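## Task

Remove the two-pole circuit breaker labelled C25 from the DIN rail and set it in the tray, leaving every other device still snapped onto the rail.

## Robot and tools

Robot: two arms, left_arm and right_arm, each ending in a parallel two-finger gripper. The fingers point along the gripper's +z axis and separate along its y axis. end_effector_position is the spot between the finger pads, roughly 1 cm short of the tips. Bases (scene frame): left_arm at (+0.035, +0.294, 0) m, right_arm at (+0.035, -0.272, 0) m, both nearly unrotated. A camera stand sits behind the arms.

Scene frame: origin at table height, halfway between the two nominal bases; +x reaches out over the table, +z is up, +y points toward left_arm's side. Arm names do not match left/right in the images. Reported hand positions and orientations are in this frame and may be a few centimetres off, more at long reach.

Command layout (execute_actions and move alike): a row is always 14 numbers, all in [-1, 1]. First 7 belong to left_arm: dx, dy, dz, rx, ry, rz, opening; the next 7 are the same for right_arm. Both arms must be filled even when only one moves. dx..rz are an offset, not a pose: they are measured from that arm's Hand target as it stood when the action or move began, along that Hand target's own axes (so dz moves along the finger direction). Scale: 1.0 equals 0.6 m for dx/dy/dz and 180 degrees for rotation; rx, ry, rz form a single rotation vector. Sending the same offset twice moves the arm twice. Sending six zeros re-requests the current Hand target. The opening number is absolute, not an offset: +1 fully open (0.094 m), -1 shut. A 0 there means half open, so to keep a gripper as it is, resend its present opening.

execute_actions(actions, cameras): actions is a list of up to 15 actions; each action is a table of up to 15 rows, one row per 1/30 s step. Every row in an action counts from the action's starting Hand target, not the previous row; a short table repeats its final row. An empty list returns state plus all camera images. cameras: list of names, ["all"], or [].

move(target, speed, blend, opening_speed, grip_force, blocking, cameras): drives straight-line paths. target is one 14-number row or a list of up to 15 rows; every row is an offset from the Hand targets at the start of the call. speed in m/s, 0.002 to 2.9 (default 0.25), rotation capped at twice that in rad/s; one value or one per target. blend in metres rounds corners in a list (0 = stop at each). opening_speed: rate of opening change per second on the -1..+1 scale, at least 0.2; use it to close gently. grip_force: newtons per finger pad, 10 to 50, one value or one per arm; it persists. Lower force closes slowly. blocking=false returns after about 0.5 s while the move continues. Paths do not avoid obstacles or the other arm; a whole move is capped at 10 s.

wait(seconds 0 to 10), stop() to brake a running move, zoom_image(camera, region [x0,y0,x1,y1], at most 504 by 504 pixels) on the latest image of cam_high, cam_left_wrist or cam_right_wrist (each 896x504). finished_scene(scene) ends the current scene; after ending scene 1, make no further calls in that reply.

Results: Hand target (last commanded pose after clipping; next offsets count from it), end_effector_position and end_effector_quat_wxyz, grip_measured (same scale as opening; reads a bit wide when empty and a bit narrow on a squeezed part), Joint positions (last value is finger opening in metres), Joint velocities (may say within noise), Joint torques, Motor temperatures, Tool commands. move adds a line such as done, off_target, moving, held or fault, plus limits=paced (pose clipped) or limits=held (steps withheld). done means within 10 mm and 2 degrees. Neither done nor off_target tells you about contact; friction and weight can leave the hand centimetres short, and a following all-zero action asks for the target again.

Controller notes: commanded orientation is clipped to within 40 degrees of the measured one each step. Joint limits (rad): waist -2.618 to 3.054, shoulder 0 to 3.142, elbow 0 to 3.142 (straight 2.901), wrist pitch and yaw ±1.571, wrist roll ±2.094.

Avoid: dropping or releasing parts while moving; fast or deep contact (force grows with speed and with how far the target lies past the contact); prying hard on the rail or knocking other devices loose; anything leaving the table; grippers, housings or wrist cameras touching each other (the clearance check does not cover these, and a firm press between arms can fail the task); straining a wrist camera cable; paths passing close to an arm's own base. An arm blocked by something keeps pushing until commanded back past its gripper. Holding loads, stretching out or pushing at unreachable poses heats motors: MOTOR HOT at 75 °C, fault and arm folding at 90 °C, arm collapse at 100 °C. Loose objects may occasionally be nudged by the scene.

Each tool is called by a JSON object that holds its "name" and its "arguments", one argument or row to a line.

## Session

{"name": "execute_actions", "arguments": {
  "actions": []
}}

{"name": "zoom_image", "arguments": {
  "camera": "cam_high",
  "region": [380, 150, 500, 320]
}}

Scene clock: 0.00 s.
left_arm: end_effector_position=(+0.2943, +0.1531, +0.1657) grip_measured=+1.000 end_effector_quat_wxyz=(+0.397, -0.131, +0.889, -0.186) | right_arm: end_effector_position=(+0.3084, -0.2324, +0.1462) grip_measured=+1.000 end_effector_quat_wxyz=(+0.326, +0.193, +0.924, +0.056)
Joint positions: left_arm=[-0.661 0.886 0.642 -0.458 -0.306 -0.835 0.094] | right_arm=[0.261 0.976 0.758 -0.699 0.183 0.609 0.094]
Joint velocities: within noise
Joint torques (N m): no reading
Motor temperatures (°C): left_arm=[18 20 23 21 17 20 17] | right_arm=[21 20 27 19 21 17 20]
Heat: left arm: 23 °C; right arm: 27 °C.
Hand target: left_arm +0.2957, +0.1542, +0.1718; +0.404, -0.133, +0.885, -0.187 | right_arm +0.3098, -0.2329, +0.1517; +0.333, +0.193, +0.921, +0.057
Tool commands: left_gripper/opening=+1.0 right_gripper/opening=+1.0
camera_calibration:
cam_left_wrist: T_world_to_cam=[[0.0715973, -0.901052, 0.42776, 0.0439216], [-0.916836, -0.228339, -0.327525, 0.396458], [0.392791, -0.368736, -0.842466, 0.173142], [0, 0, 0, 1]] pos_world=[0.292334, 0.193946, 0.256928]
cam_right_wrist: T_world_to_cam=[[-0.33731, -0.907105, -0.251759, -0.0688766], [-0.900475, 0.388885, -0.194711, 0.435266], [0.274529, 0.161024, -0.948001, 0.180821], [0, 0, 0, 1]] pos_world=[0.319072, -0.260863, 0.23883]

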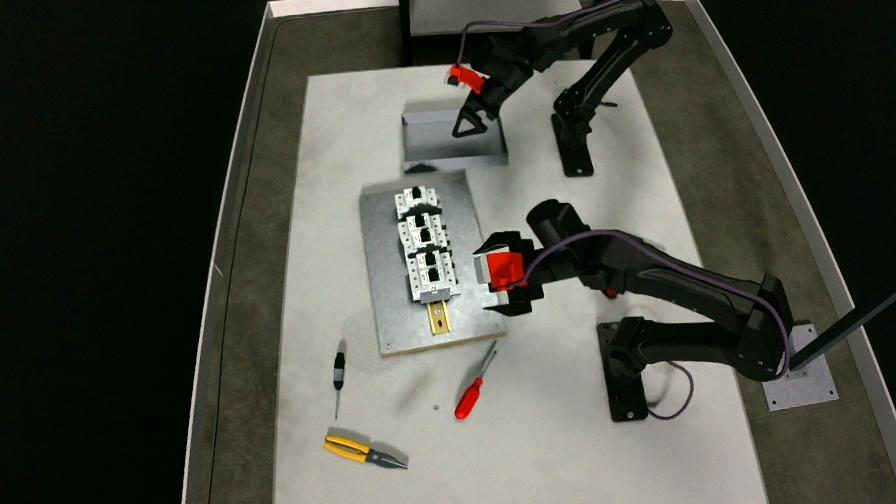

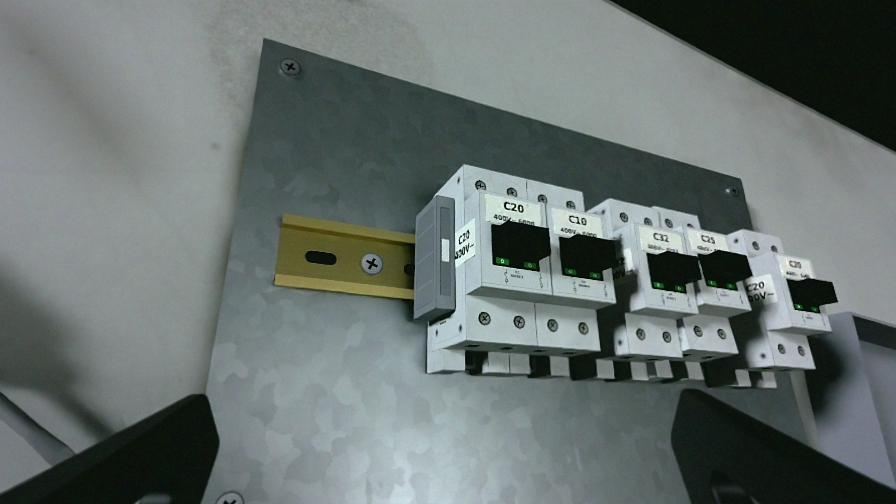

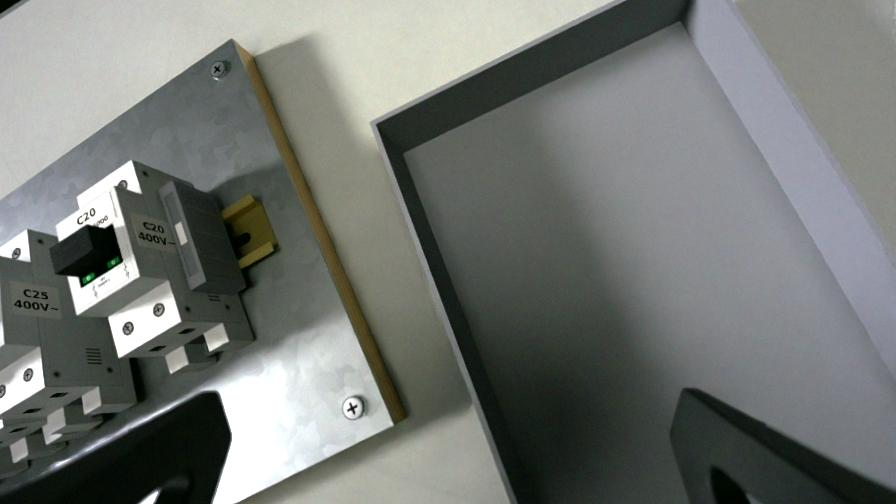

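Scaled by 2.965 from the camera's 896x504 image, which has a finer 1280x720 frame.

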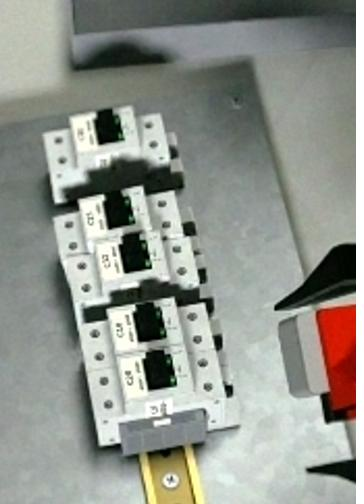

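{"name": "move", "arguments": {
  "target": [0,0,0,0,0,0,1,0.005,0.350,0.080,-0.1645,0.2063,-0.6372,1],
  "speed": 0.25,
  "cameras": ["cam_right_wrist"]
}}

Scene clock: 21.10 s.
left_arm: end_effector_position=(+0.2943, +0.1531, +0.1657) grip_measured=+1.000 end_effector_quat_wxyz=(+0.397, -0.131, +0.889, -0.186) | right_arm: end_effector_position=(+0.4025, -0.0425, +0.1655) grip_measured=+1.000 end_effector_quat_wxyz=(-0.043, +0.742, -0.669, +0.010)
Joint positions: left_arm=[-0.661 0.886 0.642 -0.458 -0.306 -0.835 0.094] | right_arm=[0.555 2.187 2.275 -1.57 -0.005 -1.119 0.094]
Joint torques (N m): left_arm=[0.01 -1.48 9.8 1.47 -0.2 0.04] | right_arm=[0.35 -9.09 10.1 0.56 0.04 -0.01]
Heat: left arm: 27 °C; right arm: 30 °C.
Hand target: left_arm +0.2957, +0.1543, +0.1718; +0.405, -0.133, +0.885, -0.187 | right_arm +0.4051, -0.0400, +0.1620; +0.000, +0.747, -0.665, +0.000
Off the commanded pose: left_arm 0.006 m, 1 deg | right_arm 0.005 m, 5 deg.
joint sent to its limit (right arm) — joint 4 (wrist pitch), lower limit. The joint targets are off in orientation, not in position.
move: off_target (right_arm)
camera_calibration:
cam_right_wrist: T_world_to_cam=[[0.995025, 0.0711096, 0.0697733, -0.40793], [0.0397445, -0.925563, 0.376501, -0.0789399], [0.0913524, -0.371855, -0.923785, 0.189788], [0, 0, 0, 1]] pos_world=[0.391701, 0.0265176, 0.233507]
Images, in order (width x height): cam_right_wrist 896x504.

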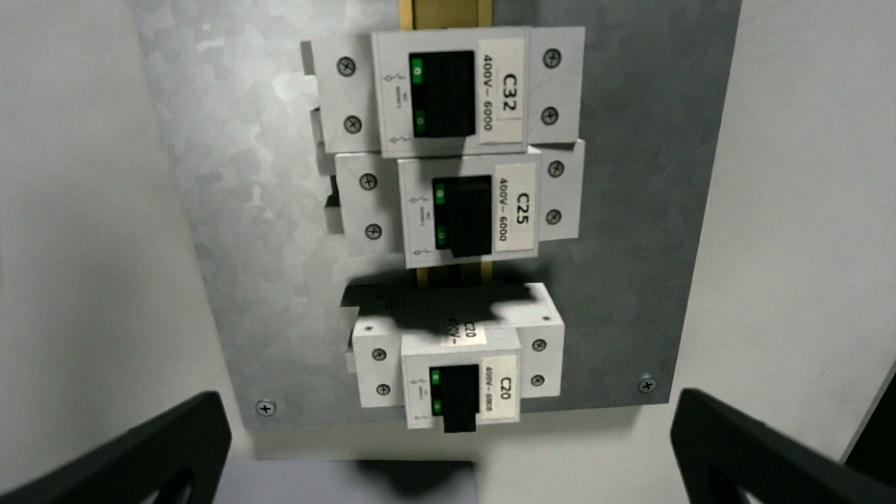

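{"name": "move", "arguments": {
  "target": [0,0,0,0,0,0,1,-0.043,-0.0175,0.09,0,0,0,0.3],
  "speed": 0.12,
  "cameras": ["cam_right_wrist"]
}}

Scene clock: 34.20 s.
left_arm: end_effector_position=(+0.2943, +0.1531, +0.1657) grip_measured=+1.000 end_effector_quat_wxyz=(+0.397, -0.131, +0.889, -0.186) | right_arm: end_effector_position=(+0.4080, -0.0172, +0.1120) grip_measured=+0.303 end_effector_quat_wxyz=(+0.001, +0.748, -0.664, -0.002)
Joint positions: left_arm=[-0.661 0.886 0.642 -0.458 -0.306 -0.835 0.094] | right_arm=[0.597 2.36 2.352 -1.566 -0.003 -1.093 0.061]
Joint torques (N m): left_arm=[0.01 -1.47 9.78 1.47 -0.2 0.04] | right_arm=[0.25 -10.47 9.98 0.53 0.02 0.13]
Heat: left arm: 27 °C; right arm: 30 °C.
Hand target: left_arm +0.2957, +0.1543, +0.1718; +0.405, -0.133, +0.885, -0.187 | right_arm +0.4126, -0.0132, +0.1081; +0.000, +0.746, -0.665, +0.000
Off the commanded pose: left_arm 0.006 m, 1 deg | right_arm 0.007 m, 0 deg.
move: done
camera_calibration:
cam_right_wrist: T_world_to_cam=[[0.996023, 0.0884779, -0.0104367, -0.402615], [0.0847286, -0.904518, 0.417934, -0.0582487], [0.0275377, -0.417157, -0.908417, 0.172727], [0, 0, 0, 1]] pos_world=[0.401192, 0.0549898, 0.17705]
Images, in order (width x height): cam_right_wrist 896x504.

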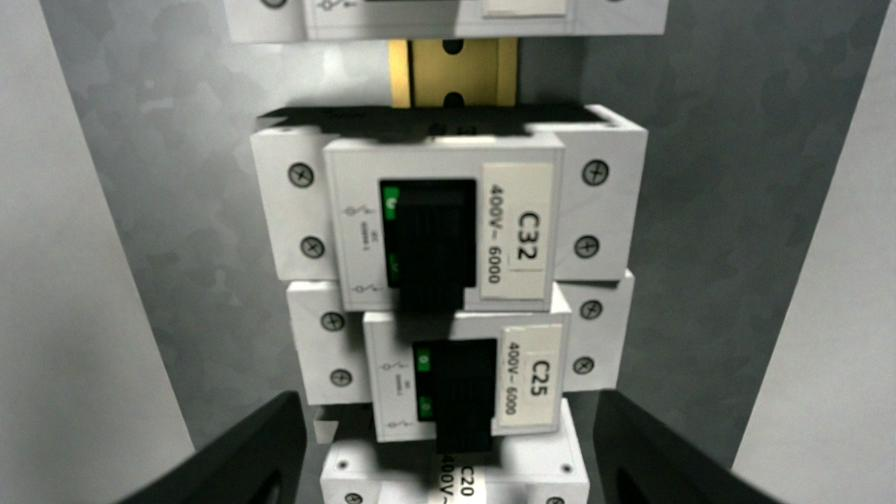

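{"name": "move", "arguments": {
  "target": [0,0,0,0,0,0,1,-0.0013,-0.008,0.043,0,0,0,0.3],
  "speed": 0.06,
  "cameras": ["cam_right_wrist"]
}}

Scene clock: 57.77 s.
left_arm: end_effector_position=(+0.2943, +0.1531, +0.1657) grip_measured=+1.000 end_effector_quat_wxyz=(+0.397, -0.131, +0.889, -0.186) | right_arm: end_effector_position=(+0.4172, -0.0110, +0.0982) grip_measured=+0.303 end_effector_quat_wxyz=(-0.015, +0.748, -0.664, +0.002)
Joint positions: left_arm=[-0.661 0.886 0.642 -0.458 -0.306 -0.835 0.094] | right_arm=[0.597 2.36 2.296 -1.477 -0.003 -1.093 0.061]
Joint torques (N m): left_arm=[0.02 -1.48 9.78 1.47 -0.2 0.04] | right_arm=[-0.03 -10.62 5.55 0.72 0.02 0.08]
Motor temperatures (°C): left_arm=[18 21 28 25 17 20 17] | right_arm=[21 22 31 19 21 17 20]
Heat: left arm: 28 °C; right arm: 31 °C.
Hand target: left_arm +0.2957, +0.1543, +0.1718; +0.405, -0.133, +0.885, -0.187 | right_arm +0.4173, -0.0119, +0.0823; +0.000, +0.746, -0.665, +0.000
Off the commanded pose: left_arm 0.006 m, 1 deg | right_arm 0.016 m, 2 deg.
move: off_target (right_arm)
camera_calibration:
cam_right_wrist: T_world_to_cam=[[0.995944, 0.0881049, 0.0182344, -0.415285], [0.0733038, -0.912109, 0.403342, -0.0414701], [0.0521682, -0.400369, -0.914868, 0.153107], [0, 0, 0, 1]] pos_world=[0.408653, 0.0600629, 0.164372]
Images, in order (width x height): cam_right_wrist 896x504.

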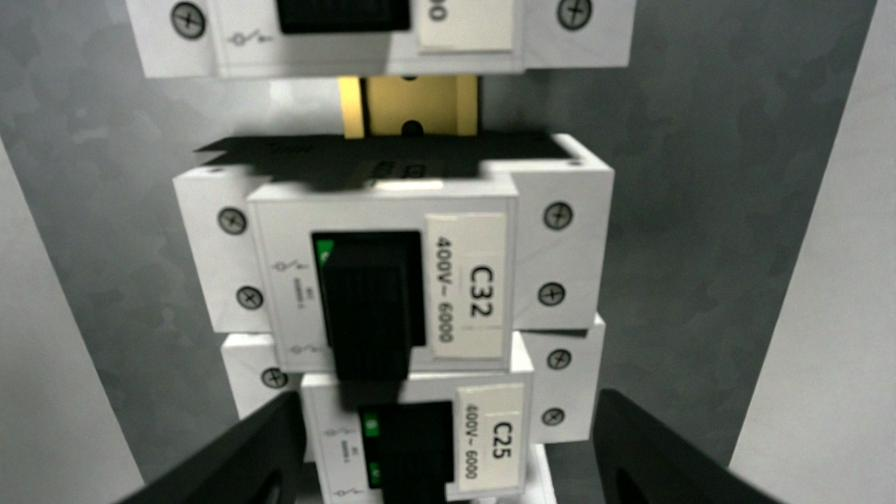

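{"name": "move", "arguments": {
  "target": [
    [0,0,0,0,0,0,1,-0.001,0.013,0,0,0,0,0.4],
    [0,0,0,0,0,0,1,-0.001,0.013,0.015,0,0,0,0.4]
  ],
  "speed": 0.06,
  "cameras": ["cam_right_wrist"]
}}

Scene clock: 71.47 s.
left_arm: end_effector_position=(+0.2943, +0.1531, +0.1657) grip_measured=+1.000 end_effector_quat_wxyz=(+0.397, -0.131, +0.889, -0.186) | right_arm: end_effector_position=(+0.4125, -0.0142, +0.0866) grip_measured=+0.397 end_effector_quat_wxyz=(-0.007, +0.745, -0.667, +0.000)
Joint positions: left_arm=[-0.661 0.886 0.642 -0.458 -0.306 -0.835 0.094] | right_arm=[0.597 2.338 2.212 -1.43 -0.003 -1.087 0.066]
Joint torques (N m): left_arm=[0.02 -1.47 9.8 1.47 -0.2 0.05] | right_arm=[0.69 -12.18 3.08 0.86 0.03 0.11]
Heat: left arm: 28 °C; right arm: 30 °C.
Hand target: left_arm +0.2957, +0.1543, +0.1718; +0.405, -0.133, +0.885, -0.187 | right_arm +0.4095, -0.0122, +0.0733; +0.000, +0.746, -0.666, +0.000
Off the commanded pose: left_arm 0.006 m, 1 deg | right_arm 0.014 m, 1 deg.
move: off_target (right_arm)
camera_calibration:
cam_right_wrist: T_world_to_cam=[[0.996648, 0.0816739, 0.00480695, -0.409348], [0.0725217, -0.909108, 0.410198, -0.0395972], [0.0378725, -0.408474, -0.911984, 0.146989], [0, 0, 0, 1]] pos_world=[0.405281, 0.0574763, 0.152262]
Images, in order (width x height): cam_right_wrist 896x504.

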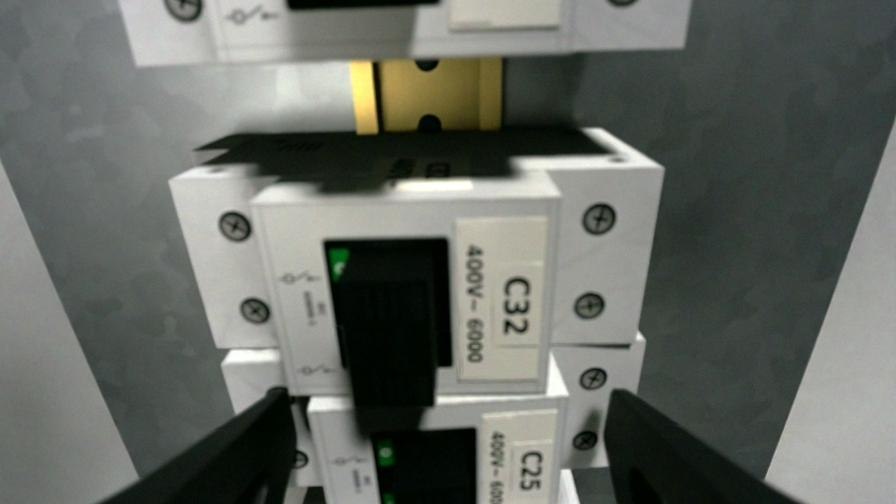

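{"name": "move", "arguments": {
  "target": [0,0,0,0,0,0,1,0,0,-0.012,0,0,0,-0.4],
  "speed": 0.06,
  "opening_speed": 0.5
}}

{"name": "move", "arguments": {
  "target": [0,0,0,0,0,0,1,0,-0.042,0,0,0,0,-0.4],
  "speed": 0.06,
  "cameras": ["cam_right_wrist"]
}}

Scene clock: 78.73 s.
left_arm: end_effector_position=(+0.2943, +0.1531, +0.1657) grip_measured=+1.000 end_effector_quat_wxyz=(+0.397, -0.131, +0.889, -0.186) | right_arm: end_effector_position=(+0.4105, -0.0138, +0.0866) grip_measured=-0.053 end_effector_quat_wxyz=(-0.005, +0.747, -0.665, +0.000)
Joint positions: left_arm=[-0.661 0.886 0.642 -0.458 -0.306 -0.835 0.094] | right_arm=[0.6 2.338 2.212 -1.435 -0.003 -1.087 0.044]
Joint torques (N m): left_arm=[0.01 -1.47 9.78 1.47 -0.2 0.05] | right_arm=[0.47 -11.97 6.15 0.64 0.02 0.12]
Heat: left arm: 28 °C; right arm: 29 °C.
Hand target: left_arm +0.2957, +0.1543, +0.1718; +0.405, -0.133, +0.885, -0.187 | right_arm +0.4095, -0.0121, +0.0805; +0.000, +0.746, -0.665, +0.000
Off the commanded pose: left_arm 0.006 m, 1 deg | right_arm 0.006 m, 1 deg.
move: done

Scene clock: 79.73 s.
left_arm: end_effector_position=(+0.2943, +0.1531, +0.1657) grip_measured=+1.000 end_effector_quat_wxyz=(+0.397, -0.131, +0.889, -0.186) | right_arm: end_effector_position=(+0.4161, -0.0143, +0.0882) grip_measured=-0.054 end_effector_quat_wxyz=(+0.021, +0.747, -0.664, -0.007)
Joint positions: left_arm=[-0.661 0.886 0.642 -0.458 -0.306 -0.835 0.094] | right_arm=[0.592 2.459 2.432 -1.587 -0.004 -1.098 0.044]
Joint torques (N m): left_arm=[0.02 -1.48 9.78 1.47 -0.2 0.05] | right_arm=[-0.87 -10.33 10.56 0.85 0.03 0]
Heat: left arm: 28 °C; right arm: 29 °C.
Hand target: left_arm +0.2957, +0.1543, +0.1718; +0.405, -0.133, +0.885, -0.187 | right_arm +0.4345, -0.0093, +0.0804; +0.000, +0.746, -0.666, +0.000
Off the commanded pose: left_arm 0.006 m, 1 deg | right_arm 0.021 m, 3 deg.
joint read past its limit (right arm) — joint 4 (wrist pitch), lower limit.
move: off_target (right_arm)
camera_calibration:
cam_right_wrist: T_world_to_cam=[[0.995122, 0.0871467, -0.0462262, -0.407686], [0.0985853, -0.895248, 0.434525, -0.0534353], [-0.00351653, -0.436963, -0.899473, 0.163928], [0, 0, 0, 1]] pos_world=[0.411542, 0.0593213, 0.151822]
Images, in order (width x height): cam_right_wrist 896x504.

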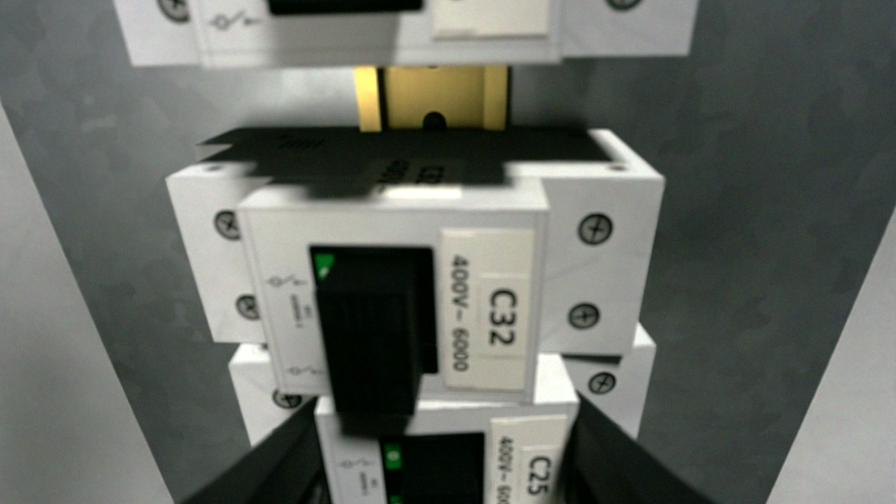

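{"name": "move", "arguments": {
  "target": [0,0,0,0,0,0,1,0,-0.025,0,0,0,0,-0.4],
  "speed": 0.05,
  "cameras": ["cam_right_wrist"]
}}

Scene clock: 83.77 s.
left_arm: end_effector_position=(+0.2943, +0.1531, +0.1657) grip_measured=+1.000 end_effector_quat_wxyz=(+0.397, -0.131, +0.889, -0.186) | right_arm: end_effector_position=(+0.4183, -0.0138, +0.0877) grip_measured=-0.054 end_effector_quat_wxyz=(+0.020, +0.747, -0.664, -0.019)
Joint positions: left_arm=[-0.661 0.886 0.642 -0.458 -0.306 -0.835 0.094] | right_arm=[0.581 2.489 2.485 -1.616 -0.027 -1.11 0.044]
Joint torques (N m): left_arm=[0.03 -1.48 9.78 1.47 -0.2 0.04] | right_arm=[-1.09 -7.2 18.47 0.74 0.23 -0.02]
Heat: left arm: 28 °C; right arm: 30 °C.
Hand target: left_arm +0.2957, +0.1543, +0.1718; +0.405, -0.133, +0.885, -0.187 | right_arm +0.4494, -0.0076, +0.0805; +0.000, +0.747, -0.665, +0.000
Off the commanded pose: left_arm 0.006 m, 1 deg | right_arm 0.033 m, 3 deg.
joint read past its limit (right arm) — joint 4 (wrist pitch), lower limit.
joint sent to its limit (right arm) — joint 4 (wrist pitch), lower limit. The joint targets still meet the commanded pose.
move: off_target (right_arm)
camera_calibration:
cam_right_wrist: T_world_to_cam=[[0.994149, 0.088073, -0.0625421, -0.408171], [0.106227, -0.902169, 0.4181, -0.0548564], [-0.0196002, -0.422297, -0.906246, 0.171298], [0, 0, 0, 1]] pos_world=[0.414968, 0.058798, 0.152646]
Images, in order (width x height): cam_right_wrist 896x504.

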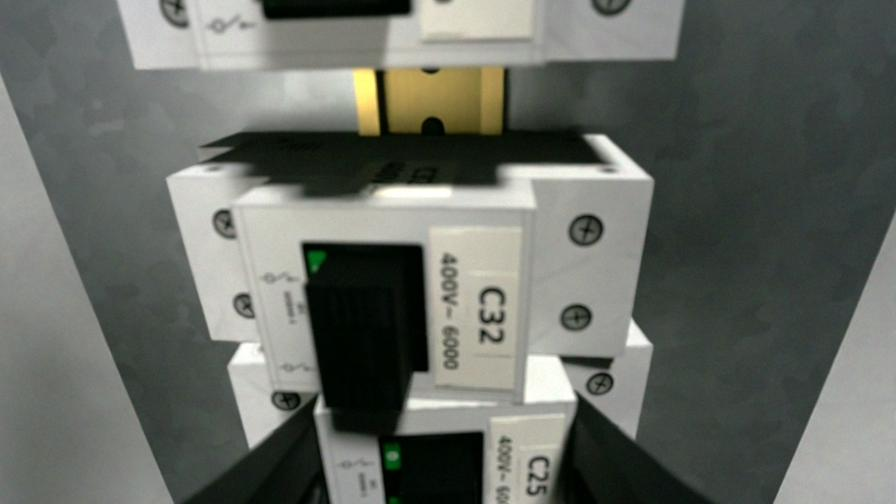

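{"name": "move", "arguments": {
  "target": [0,0,0,0,0,0,1,0,-0.03,0,0,0,0,-0.4],
  "speed": 0.05,
  "cameras": ["cam_right_wrist"]
}}

Scene clock: 91.07 s.
left_arm: end_effector_position=(+0.2943, +0.1531, +0.1657) grip_measured=+1.000 end_effector_quat_wxyz=(+0.397, -0.131, +0.889, -0.186) | right_arm: end_effector_position=(+0.4448, -0.0090, +0.0888) grip_measured=-0.054 end_effector_quat_wxyz=(-0.016, +0.749, -0.662, -0.012)
Joint positions: left_arm=[-0.661 0.886 0.642 -0.458 -0.306 -0.835 0.094] | right_arm=[0.558 2.564 2.631 -1.615 -0.031 -1.138 0.044]
Joint torques (N m): left_arm=[0.01 -1.48 9.78 1.47 -0.2 0.04] | right_arm=[-0.53 -8.88 14.79 0.85 0.26 0.09]
Heat: left arm: 28 °C; right arm: 32 °C.
Hand target: left_arm +0.2957, +0.1543, +0.1718; +0.405, -0.133, +0.885, -0.187 | right_arm +0.4673, -0.0055, +0.0804; +0.000, +0.747, -0.665, +0.000
Off the commanded pose: left_arm 0.006 m, 1 deg | right_arm 0.024 m, 2 deg.
joint read past its limit (right arm) — joint 4 (wrist pitch), lower limit.
joint sent to its limit (right arm) — joint 4 (wrist pitch), lower limit. The joint targets are off in orientation, not in position.
move: off_target (right_arm)
camera_calibration:
cam_right_wrist: T_world_to_cam=[[0.995546, 0.0942749, 0.000563392, -0.441031], [0.0868335, -0.919259, 0.383957, -0.042352], [0.0367155, -0.382198, -0.923351, 0.151721], [0, 0, 0, 1]] pos_world=[0.437174, 0.0606331, 0.156601]
Images, in order (width x height): cam_right_wrist 896x504.

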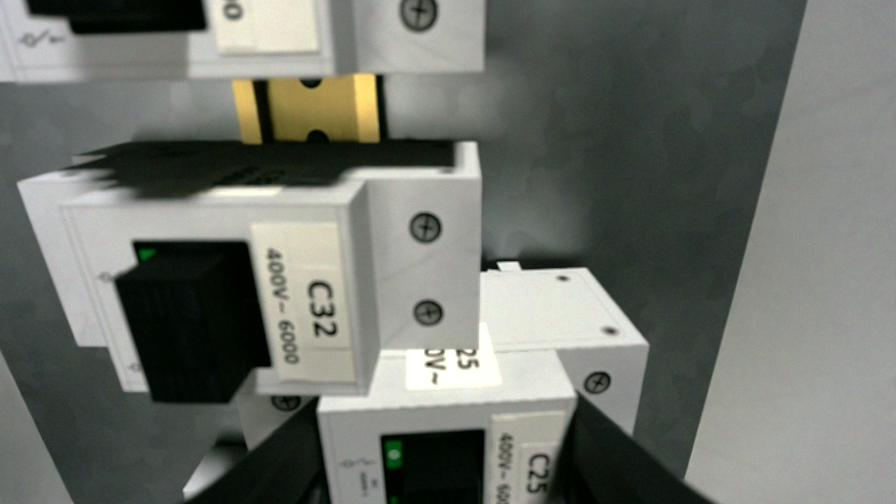

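{"name": "move", "arguments": {
  "target": [0,0,0,0,0,0,1,0,0.025,-0.06,0,0,0,-0.4],
  "speed": 0.06,
  "cameras": ["cam_right_wrist"]
}}

Scene clock: 94.17 s.
left_arm: end_effector_position=(+0.2943, +0.1531, +0.1657) grip_measured=+1.000 end_effector_quat_wxyz=(+0.397, -0.131, +0.889, -0.186) | right_arm: end_effector_position=(+0.4441, -0.0098, +0.0899) grip_measured=-0.054 end_effector_quat_wxyz=(-0.014, +0.749, -0.662, -0.009)
Joint positions: left_arm=[-0.661 0.886 0.642 -0.458 -0.306 -0.835 0.094] | right_arm=[0.56 2.558 2.624 -1.615 -0.025 -1.135 0.044]
Joint torques (N m): left_arm=[0.02 -1.48 9.78 1.47 -0.2 0.04] | right_arm=[0.39 -18.63 6.45 0.85 0.2 0.21]
Heat: left arm: 29 °C; right arm: 32 °C.
Hand target: left_arm +0.2957, +0.1543, +0.1718; +0.405, -0.133, +0.885, -0.187 | right_arm +0.4524, -0.0073, +0.1165; +0.000, +0.746, -0.665, +0.000
Off the commanded pose: left_arm 0.006 m, 1 deg | right_arm 0.028 m, 2 deg.
joint read past its limit (right arm) — joint 4 (wrist pitch), lower limit.
joint sent to its limit (right arm) — joint 4 (wrist pitch), lower limit. The joint targets are off in orientation, not in position.
move: off_target (right_arm)
camera_calibration:
cam_right_wrist: T_world_to_cam=[[0.995622, 0.0934375, 0.00239212, -0.440466], [0.0851543, -0.917318, 0.388943, -0.0430382], [0.0385362, -0.387037, -0.921259, 0.151316], [0, 0, 0, 1]] pos_world=[0.436371, 0.060241, 0.157194]
Images, in order (width x height): cam_right_wrist 896x504.

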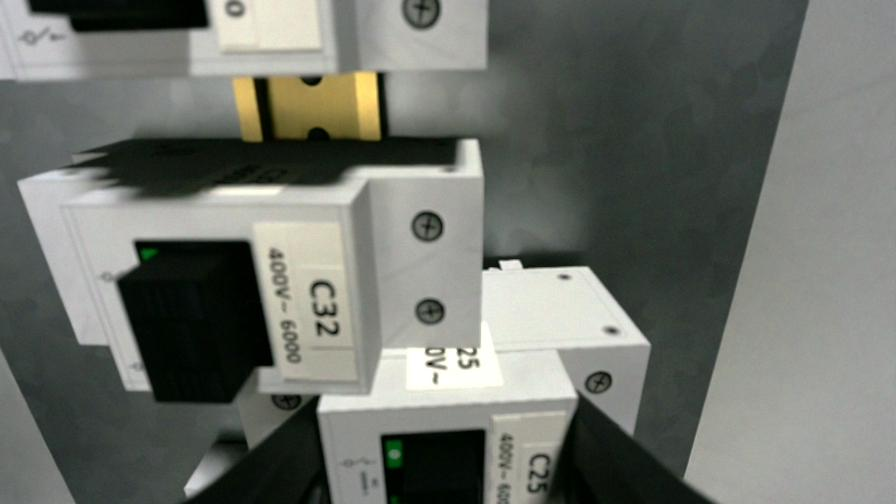

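{"name": "move", "arguments": {
  "target": [0,0,0,0,0,0,1,0,0.0,-0.03,0,0,0,-0.4],
  "speed": 0.06,
  "cameras": ["cam_right_wrist","cam_high"]
}}

{"name": "zoom_image", "arguments": {
  "camera": "cam_high",
  "region": [280, 130, 480, 280]
}}

Scene clock: 100.07 s.
left_arm: end_effector_position=(+0.2943, +0.1531, +0.1657) grip_measured=+1.000 end_effector_quat_wxyz=(+0.397, -0.131, +0.889, -0.186) | right_arm: end_effector_position=(+0.4442, -0.0098, +0.0910) grip_measured=-0.054 end_effector_quat_wxyz=(-0.015, +0.749, -0.662, -0.009)
Joint positions: left_arm=[-0.661 0.886 0.642 -0.458 -0.306 -0.835 0.094] | right_arm=[0.56 2.555 2.624 -1.615 -0.025 -1.135 0.044]
Joint torques (N m): left_arm=[0.02 -1.5 9.78 1.47 -0.2 0.04] | right_arm=[0.38 -21.44 6.71 0.85 0.2 0.2]
Heat: left arm: 29 °C; right arm: 31 °C.
Hand target: left_arm +0.2957, +0.1543, +0.1718; +0.405, -0.133, +0.885, -0.187 | right_arm +0.4524, -0.0072, +0.1344; +0.000, +0.746, -0.665, +0.000
Off the commanded pose: left_arm 0.006 m, 1 deg | right_arm 0.044 m, 2 deg.
joint read past its limit (right arm) — joint 4 (wrist pitch), lower limit.
joint sent to its limit (right arm) — joint 4 (wrist pitch), lower limit. The joint targets are off in orientation, not in position.
move: off_target (right_arm)
camera_calibration:
cam_right_wrist: T_world_to_cam=[[0.995651, 0.093051, 0.00459515, -0.440804], [0.0839741, -0.917703, 0.38829, -0.0428647], [0.0403478, -0.386216, -0.921526, 0.151624], [0, 0, 0, 1]] pos_world=[0.436369, 0.0602397, 0.158395]
Images, in order (width x height): cam_high 896x504, cam_right_wrist 896x504.

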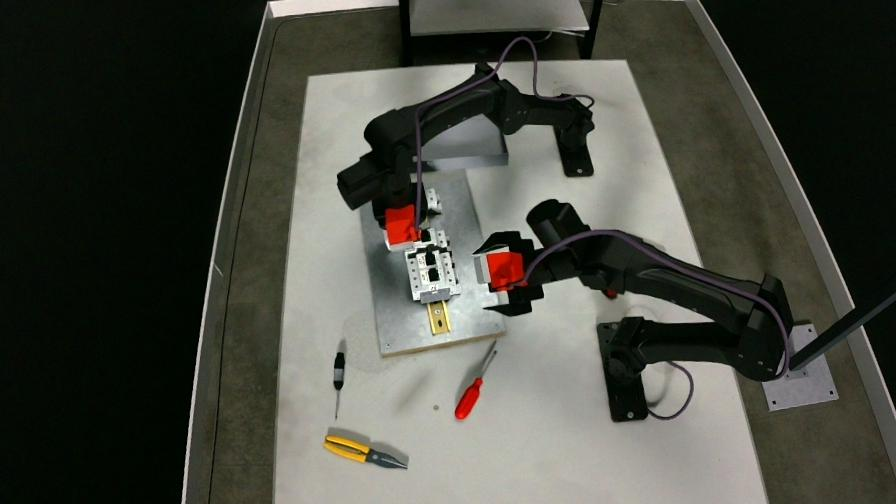

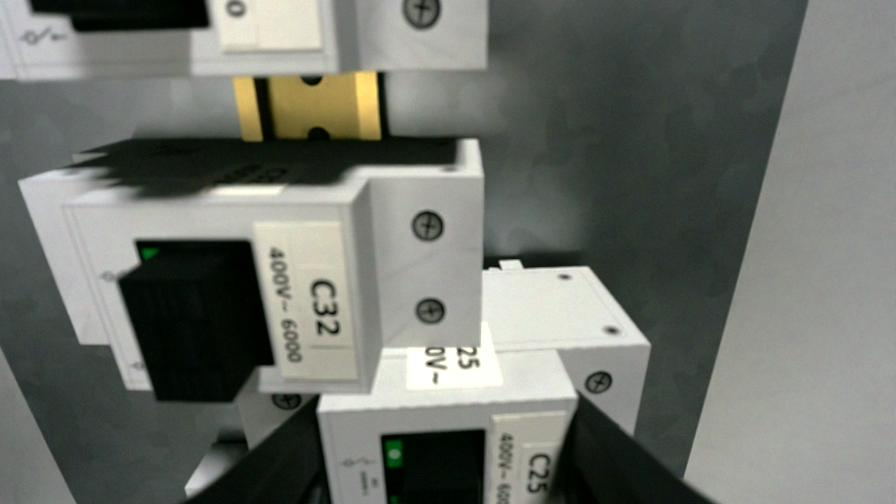

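Scaled by 2.520 from the camera's 896x504 image, which has a finer 1280x720 frame.

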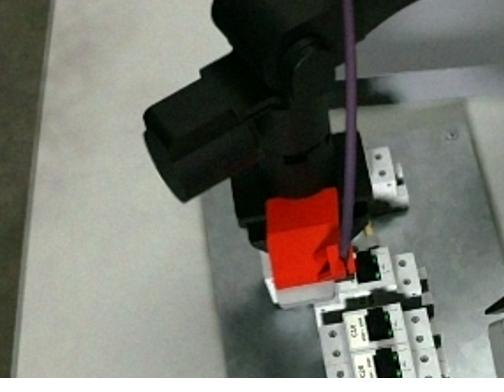

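{"name": "move", "arguments": {
  "target": [0,0,0,0,0,0,1,0,0.0,0,0.055,0,0,-0.4],
  "speed": 0.06,
  "cameras": ["cam_right_wrist"]
}}

Scene clock: 110.60 s.
left_arm: end_effector_position=(+0.2943, +0.1531, +0.1657) grip_measured=+1.000 end_effector_quat_wxyz=(+0.397, -0.131, +0.889, -0.186) | right_arm: end_effector_position=(+0.4512, -0.0100, +0.1004) grip_measured=-0.054 end_effector_quat_wxyz=(-0.026, +0.747, -0.663, +0.043)
Joint positions: left_arm=[-0.661 0.886 0.642 -0.458 -0.306 -0.835 0.094] | right_arm=[0.586 2.512 2.576 -1.563 0.069 -1.106 0.044]
Joint torques (N m): left_arm=[0.02 -1.48 9.77 1.46 -0.21 0.05] | right_arm=[0.55 -20.36 5.71 0.8 0.12 0.13]
Motor temperatures (°C): left_arm=[18 21 29 26 17 20 17] | right_arm=[21 28 30 20 21 17 21]
Heat: left arm: 29 °C; right arm: 30 °C.
Hand target: left_arm +0.2957, +0.1543, +0.1718; +0.405, -0.133, +0.885, -0.187 | right_arm +0.4524, -0.0072, +0.1344; -0.064, +0.744, -0.663, +0.058
Off the commanded pose: left_arm 0.006 m, 1 deg | right_arm 0.034 m, 5 deg.
move: off_target (right_arm)
camera_calibration:
cam_right_wrist: T_world_to_cam=[[0.991952, 0.088615, 0.0904396, -0.454693], [0.0399193, -0.896722, 0.440791, -0.0325077], [0.12016, -0.433633, -0.893042, 0.120548], [0, 0, 0, 1]] pos_world=[0.437846, 0.0634159, 0.163106]
Images, in order (width x height): cam_right_wrist 896x504.

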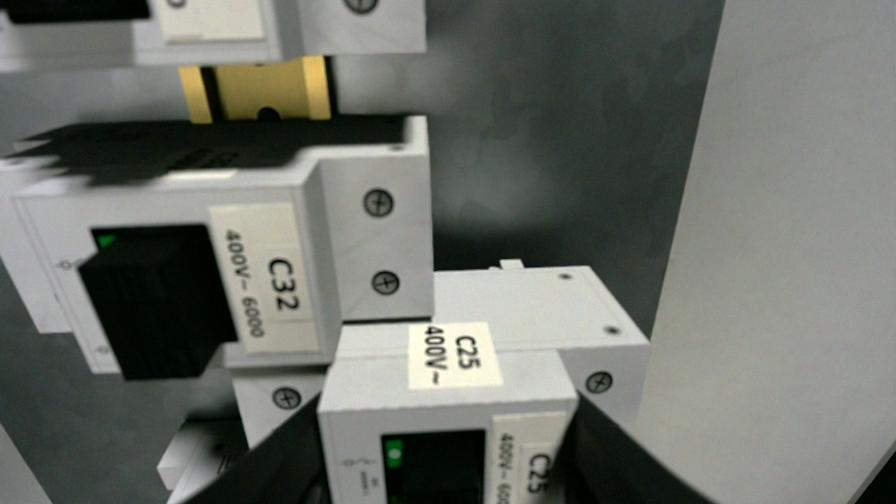

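{"name": "move", "arguments": {
  "target": [0,0,0,0,0,0,1,0,0.0,-0.03,0,0,0,-0.4],
  "speed": 0.06,
  "cameras": ["cam_right_wrist"]
}}

Scene clock: 113.60 s.
left_arm: end_effector_position=(+0.2943, +0.1531, +0.1657) grip_measured=+1.000 end_effector_quat_wxyz=(+0.397, -0.131, +0.889, -0.186) | right_arm: end_effector_position=(+0.4488, -0.0100, +0.1106) grip_measured=-0.054 end_effector_quat_wxyz=(-0.032, +0.747, -0.663, +0.045)
Joint positions: left_arm=[-0.661 0.886 0.642 -0.458 -0.306 -0.835 0.094] | right_arm=[0.589 2.489 2.576 -1.572 0.07 -1.105 0.044]
Joint torques (N m): left_arm=[0.01 -1.5 9.78 1.47 -0.21 0.05] | right_arm=[0.57 -19.77 9.36 0.6 0.12 0.13]
Heat: left arm: 29 °C; right arm: 30 °C.
Hand target: left_arm +0.2957, +0.1543, +0.1718; +0.405, -0.133, +0.885, -0.187 | right_arm +0.4493, -0.0076, +0.1521; -0.064, +0.744, -0.663, +0.058
Off the commanded pose: left_arm 0.006 m, 1 deg | right_arm 0.042 m, 4 deg.
joint sent to its limit (right arm) — joint 4 (wrist pitch), lower limit. The joint targets still meet the commanded pose.
move: off_target (right_arm)
camera_calibration:
cam_right_wrist: T_world_to_cam=[[0.990764, 0.0894739, 0.101886, -0.453951], [0.0364512, -0.899478, 0.435443, -0.0348115], [0.130605, -0.427707, -0.894432, 0.125558], [0, 0, 0, 1]] pos_world=[0.434628, 0.0630065, 0.173712]
Images, in order (width x height): cam_right_wrist 896x504.

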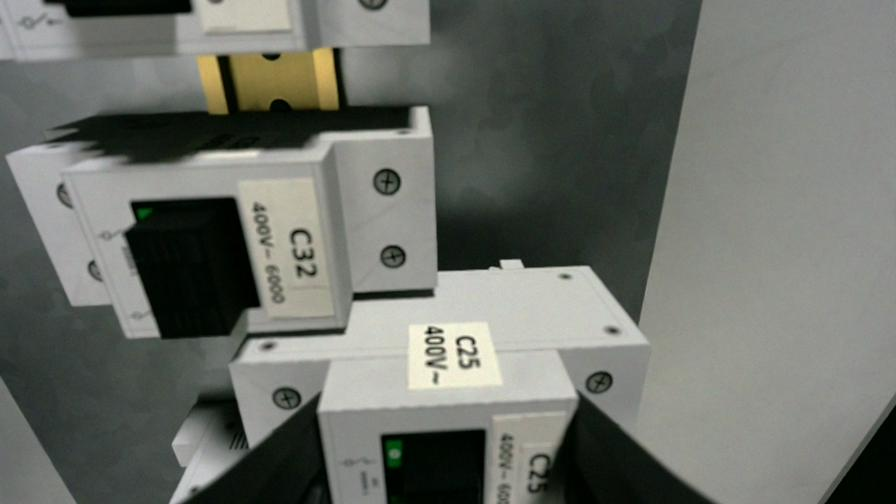

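{"name": "move", "arguments": {
  "target": [0,0,0,0,0,0,1,0,0.0,-0.06,0,0,0,-0.4],
  "speed": 0.08,
  "cameras": ["cam_right_wrist"]
}}

Scene clock: 117.73 s.
left_arm: end_effector_position=(+0.2943, +0.1531, +0.1657) grip_measured=+1.000 end_effector_quat_wxyz=(+0.397, -0.131, +0.889, -0.186) | right_arm: end_effector_position=(+0.4450, -0.0088, +0.1536) grip_measured=-0.054 end_effector_quat_wxyz=(-0.074, +0.746, -0.660, +0.056)
Joint positions: left_arm=[-0.661 0.886 0.642 -0.458 -0.306 -0.835 0.094] | right_arm=[0.596 2.398 2.576 -1.578 0.072 -1.104 0.044]
Joint torques (N m): left_arm=[0.01 -1.47 9.78 1.47 -0.2 0.04] | right_arm=[0.55 -18.1 8.55 0.77 0.12 0.13]
Heat: left arm: 29 °C; right arm: 30 °C.
Hand target: left_arm +0.2957, +0.1543, +0.1718; +0.405, -0.133, +0.885, -0.187 | right_arm +0.4431, -0.0082, +0.1878; -0.065, +0.744, -0.663, +0.058
Off the commanded pose: left_arm 0.006 m, 1 deg | right_arm 0.034 m, 1 deg.
joint sent to its limit (right arm) — joint 4 (wrist pitch), lower limit. The joint targets are off in orientation, not in position.
move: off_target (right_arm)
camera_calibration:
cam_right_wrist: T_world_to_cam=[[0.980004, 0.0890937, 0.17792, -0.461659], [0.01189, -0.91878, 0.39459, -0.0353007], [0.198625, -0.384584, -0.901467, 0.136095], [0, 0, 0, 1]] pos_world=[0.425815, 0.0610373, 0.218753]
Images, in order (width x height): cam_right_wrist 896x504.

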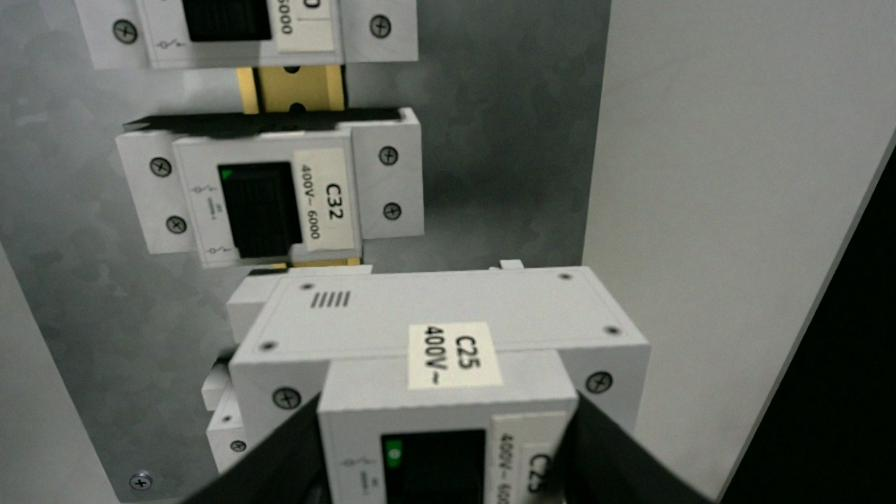

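{"name": "move", "arguments": {
  "target": [
    [0,0,0,0,0,0,1,0,-0.00725,-0.041,0,0,0,-0.4],
    [0,0,0,0,0,0,1,0.466,0.268,-0.076,-0.055,0,0,-0.4]
  ],
  "speed": 0.15,
  "blend": [0.02,0],
  "cameras": ["all"]
}}

Scene clock: 139.67 s.
left_arm: end_effector_position=(+0.2943, +0.1531, +0.1657) grip_measured=+1.000 end_effector_quat_wxyz=(+0.397, -0.131, +0.889, -0.186) | right_arm: end_effector_position=(+0.3165, -0.3089, +0.1966) grip_measured=-0.054 end_effector_quat_wxyz=(+0.005, +0.744, -0.668, +0.010)
Joint positions: left_arm=[-0.661 0.886 0.642 -0.458 -0.306 -0.835 0.094] | right_arm=[-0.119 1.639 1.66 -1.581 0.02 -1.8 0.044]
Joint torques (N m): left_arm=[0.01 -1.48 9.77 1.47 -0.2 0.04] | right_arm=[-0.08 -10.28 5.46 0.54 -0.18 -0.01]
Motor temperatures (°C): left_arm=[18 21 29 26 17 20 17] | right_arm=[21 33 31 20 21 17 22]
Heat: left arm: 29 °C; right arm: 33 °C.
Hand target: left_arm +0.2957, +0.1543, +0.1718; +0.405, -0.133, +0.885, -0.187 | right_arm +0.3099, -0.3050, +0.2050; +0.000, +0.747, -0.665, +0.000
Off the commanded pose: left_arm 0.006 m, 1 deg | right_arm 0.011 m, 1 deg.
joint sent to its limit (right arm) — joint 4 (wrist pitch), lower limit. The joint targets still meet the commanded pose.
move: off_target (right_arm)
camera_calibration:
cam_left_wrist: T_world_to_cam=[[0.0715973, -0.901052, 0.42776, 0.0439216], [-0.916836, -0.228339, -0.327525, 0.396458], [0.392791, -0.368736, -0.842466, 0.173142], [0, 0, 0, 1]] pos_world=[0.292334, 0.193946, 0.256928]
cam_right_wrist: T_world_to_cam=[[0.996948, 0.0780683, 0.000153036, -0.290424], [0.0700822, -0.895824, 0.438849, -0.34649], [0.0343973, -0.437499, -0.898561, 0.120099], [0, 0, 0, 1]] pos_world=[0.309689, -0.235177, 0.260018]

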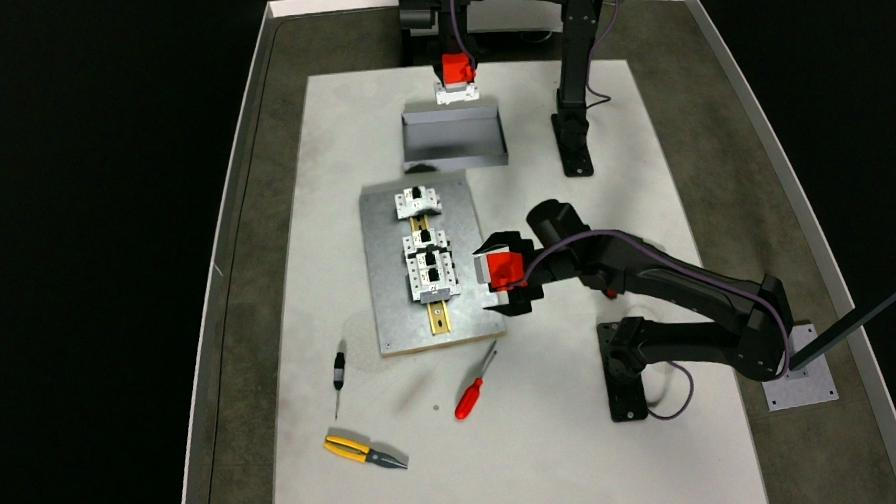

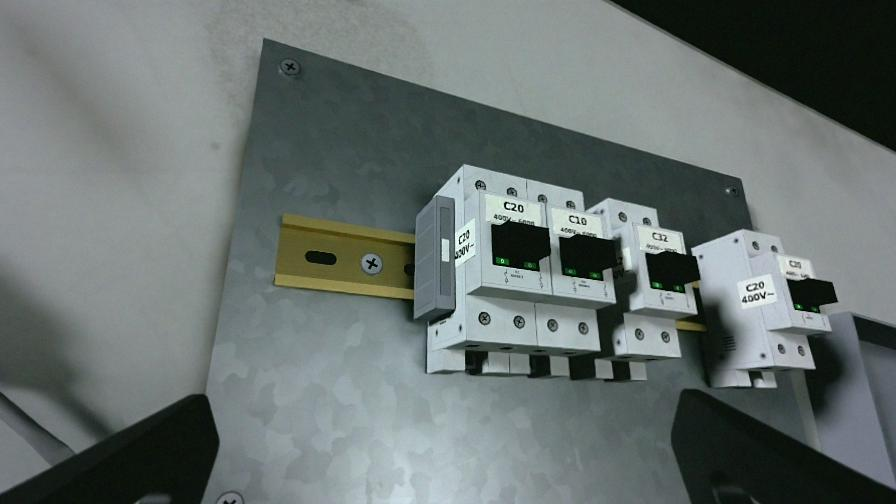

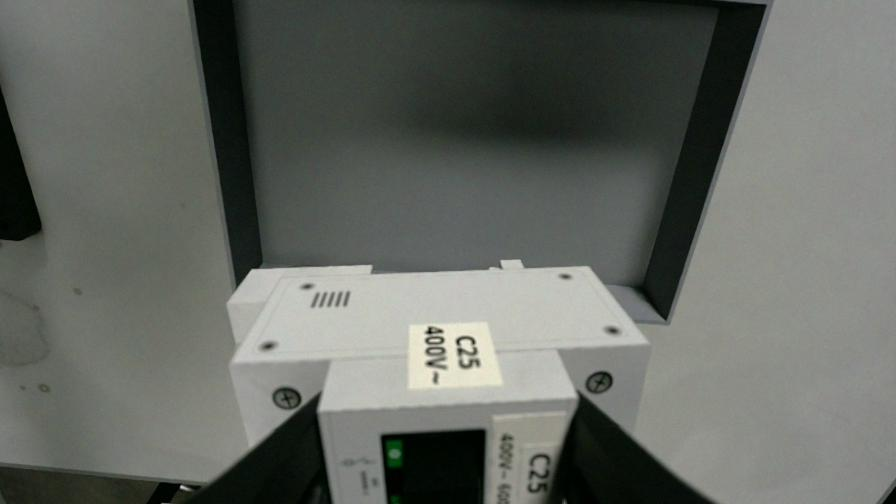

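{"name": "move", "arguments": {
  "target": [
    [0,0,0,0,0,0,1,-0.009,0,0.19,0,0,0,-0.4],
    [0,0,0,0,0,0,1,-0.009,0,0.215,0,0,0,-0.4]
  ],
  "speed": [0.12,0.04],
  "cameras": ["cam_right_wrist"]
}}

Scene clock: 148.13 s.
left_arm: end_effector_position=(+0.2943, +0.1531, +0.1657) grip_measured=+1.000 end_effector_quat_wxyz=(+0.397, -0.131, +0.889, -0.186) | right_arm: end_effector_position=(+0.3105, -0.3053, +0.0752) grip_measured=-0.054 end_effector_quat_wxyz=(+0.010, +0.746, -0.665, +0.003)
Joint positions: left_arm=[-0.661 0.886 0.642 -0.458 -0.306 -0.835 0.094] | right_arm=[-0.109 1.624 1.157 -1.112 0.02 -1.796 0.044]
Joint torques (N m): left_arm=[0.01 -1.47 9.78 1.47 -0.21 0.05] | right_arm=[0.55 -7.75 5.7 0.58 -0.17 0.13]
Heat: left arm: 29 °C; right arm: 32 °C.
Hand target: left_arm +0.2957, +0.1543, +0.1718; +0.405, -0.133, +0.885, -0.187 | right_arm +0.3094, -0.2997, +0.0760; +0.000, +0.746, -0.665, +0.000
Off the commanded pose: left_arm 0.006 m, 1 deg | right_arm 0.006 m, 1 deg.
move: done
camera_calibration:
cam_right_wrist: T_world_to_cam=[[0.996294, 0.0841935, -0.0175813, -0.281221], [0.0834438, -0.896609, 0.434891, -0.293627], [0.0208514, -0.434746, -0.900311, 0.017963], [0, 0, 0, 1]] pos_world=[0.304306, -0.231782, 0.138924]
Images, in order (width x height): cam_right_wrist 896x504.

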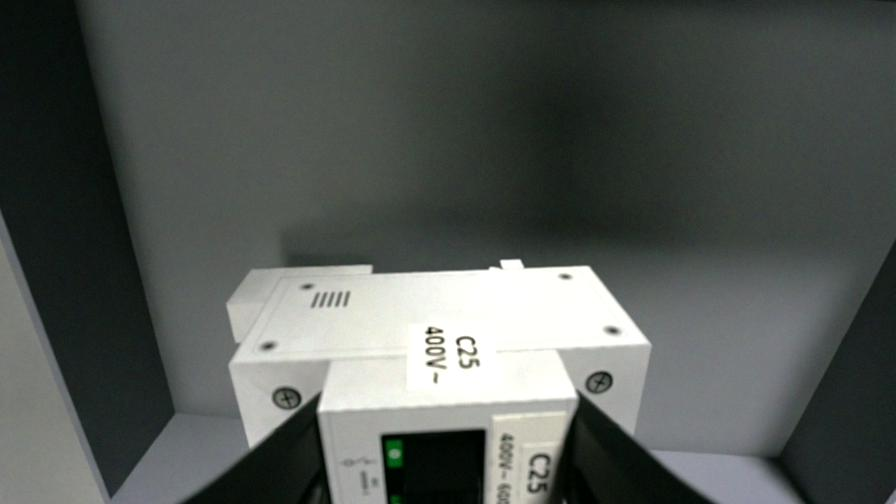

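{"name": "move", "arguments": {
  "target": [0,0,0,0,0,0,1,0,0,0.025,0,0,0,-0.4],
  "speed": 0.04
}}

{"name": "move", "arguments": {
  "target": [0,0,0,0,0,0,1,0,0,0.015,0,0,0,-0.4],
  "speed": 0.04,
  "cameras": ["cam_right_wrist"]
}}

Scene clock: 152.57 s.
left_arm: end_effector_position=(+0.2943, +0.1531, +0.1657) grip_measured=+1.000 end_effector_quat_wxyz=(+0.397, -0.131, +0.889, -0.186) | right_arm: end_effector_position=(+0.3086, -0.3050, +0.0656) grip_measured=-0.054 end_effector_quat_wxyz=(+0.009, +0.746, -0.666, +0.003)
Joint positions: left_arm=[-0.661 0.886 0.642 -0.458 -0.306 -0.835 0.094] | right_arm=[-0.109 1.624 1.118 -1.071 0.019 -1.796 0.044]
Joint torques (N m): left_arm=[0.01 -1.48 9.78 1.47 -0.2 0.04] | right_arm=[0.58 -6.49 5.03 0.76 -0.17 0.12]
Heat: left arm: 29 °C; right arm: 31 °C.
Hand target: left_arm +0.2957, +0.1543, +0.1718; +0.405, -0.133, +0.885, -0.187 | right_arm +0.3095, -0.2998, +0.0610; +0.000, +0.746, -0.665, +0.000
Off the commanded pose: left_arm 0.006 m, 1 deg | right_arm 0.007 m, 1 deg.
move: done

Scene clock: 153.27 s.
left_arm: end_effector_position=(+0.2943, +0.1531, +0.1657) grip_measured=+1.000 end_effector_quat_wxyz=(+0.397, -0.131, +0.889, -0.186) | right_arm: end_effector_position=(+0.3083, -0.3050, +0.0644) grip_measured=-0.054 end_effector_quat_wxyz=(+0.009, +0.746, -0.666, +0.003)
Joint positions: left_arm=[-0.661 0.886 0.642 -0.458 -0.306 -0.835 0.094] | right_arm=[-0.109 1.624 1.113 -1.066 0.019 -1.796 0.044]
Joint torques (N m): left_arm=[0.02 -1.47 9.8 1.47 -0.2 0.04] | right_arm=[0.58 -5.72 3.08 1.04 -0.17 0.13]
Heat: left arm: 29 °C; right arm: 31 °C.
Hand target: left_arm +0.2957, +0.1543, +0.1718; +0.405, -0.133, +0.885, -0.187 | right_arm +0.3094, -0.2998, +0.0520; +0.000, +0.746, -0.665, +0.000
Off the commanded pose: left_arm 0.006 m, 1 deg | right_arm 0.013 m, 1 deg.
move: off_target (right_arm)
camera_calibration:
cam_right_wrist: T_world_to_cam=[[0.996332, 0.0841855, -0.0153414, -0.279442], [0.0824613, -0.89666, 0.434972, -0.288195], [0.0228623, -0.434642, -0.900313, 0.00783509], [0, 0, 0, 1]] pos_world=[0.302003, -0.231482, 0.128124]
Images, in order (width x height): cam_right_wrist 896x504.

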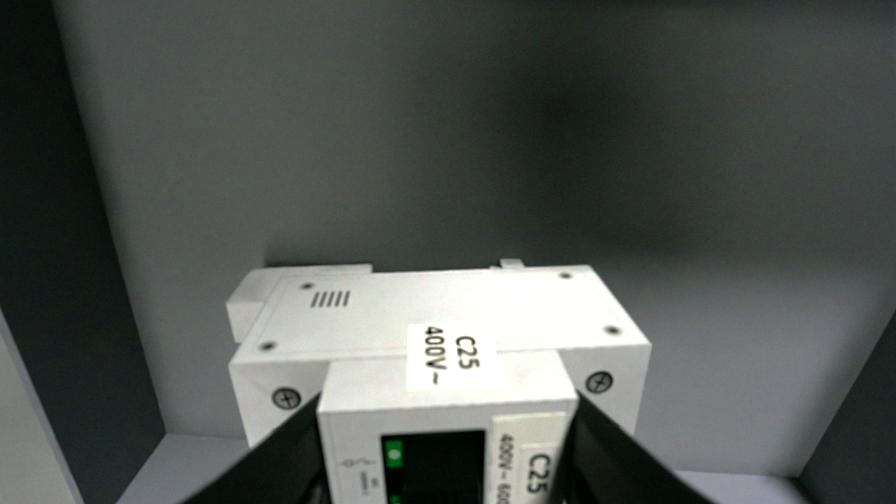

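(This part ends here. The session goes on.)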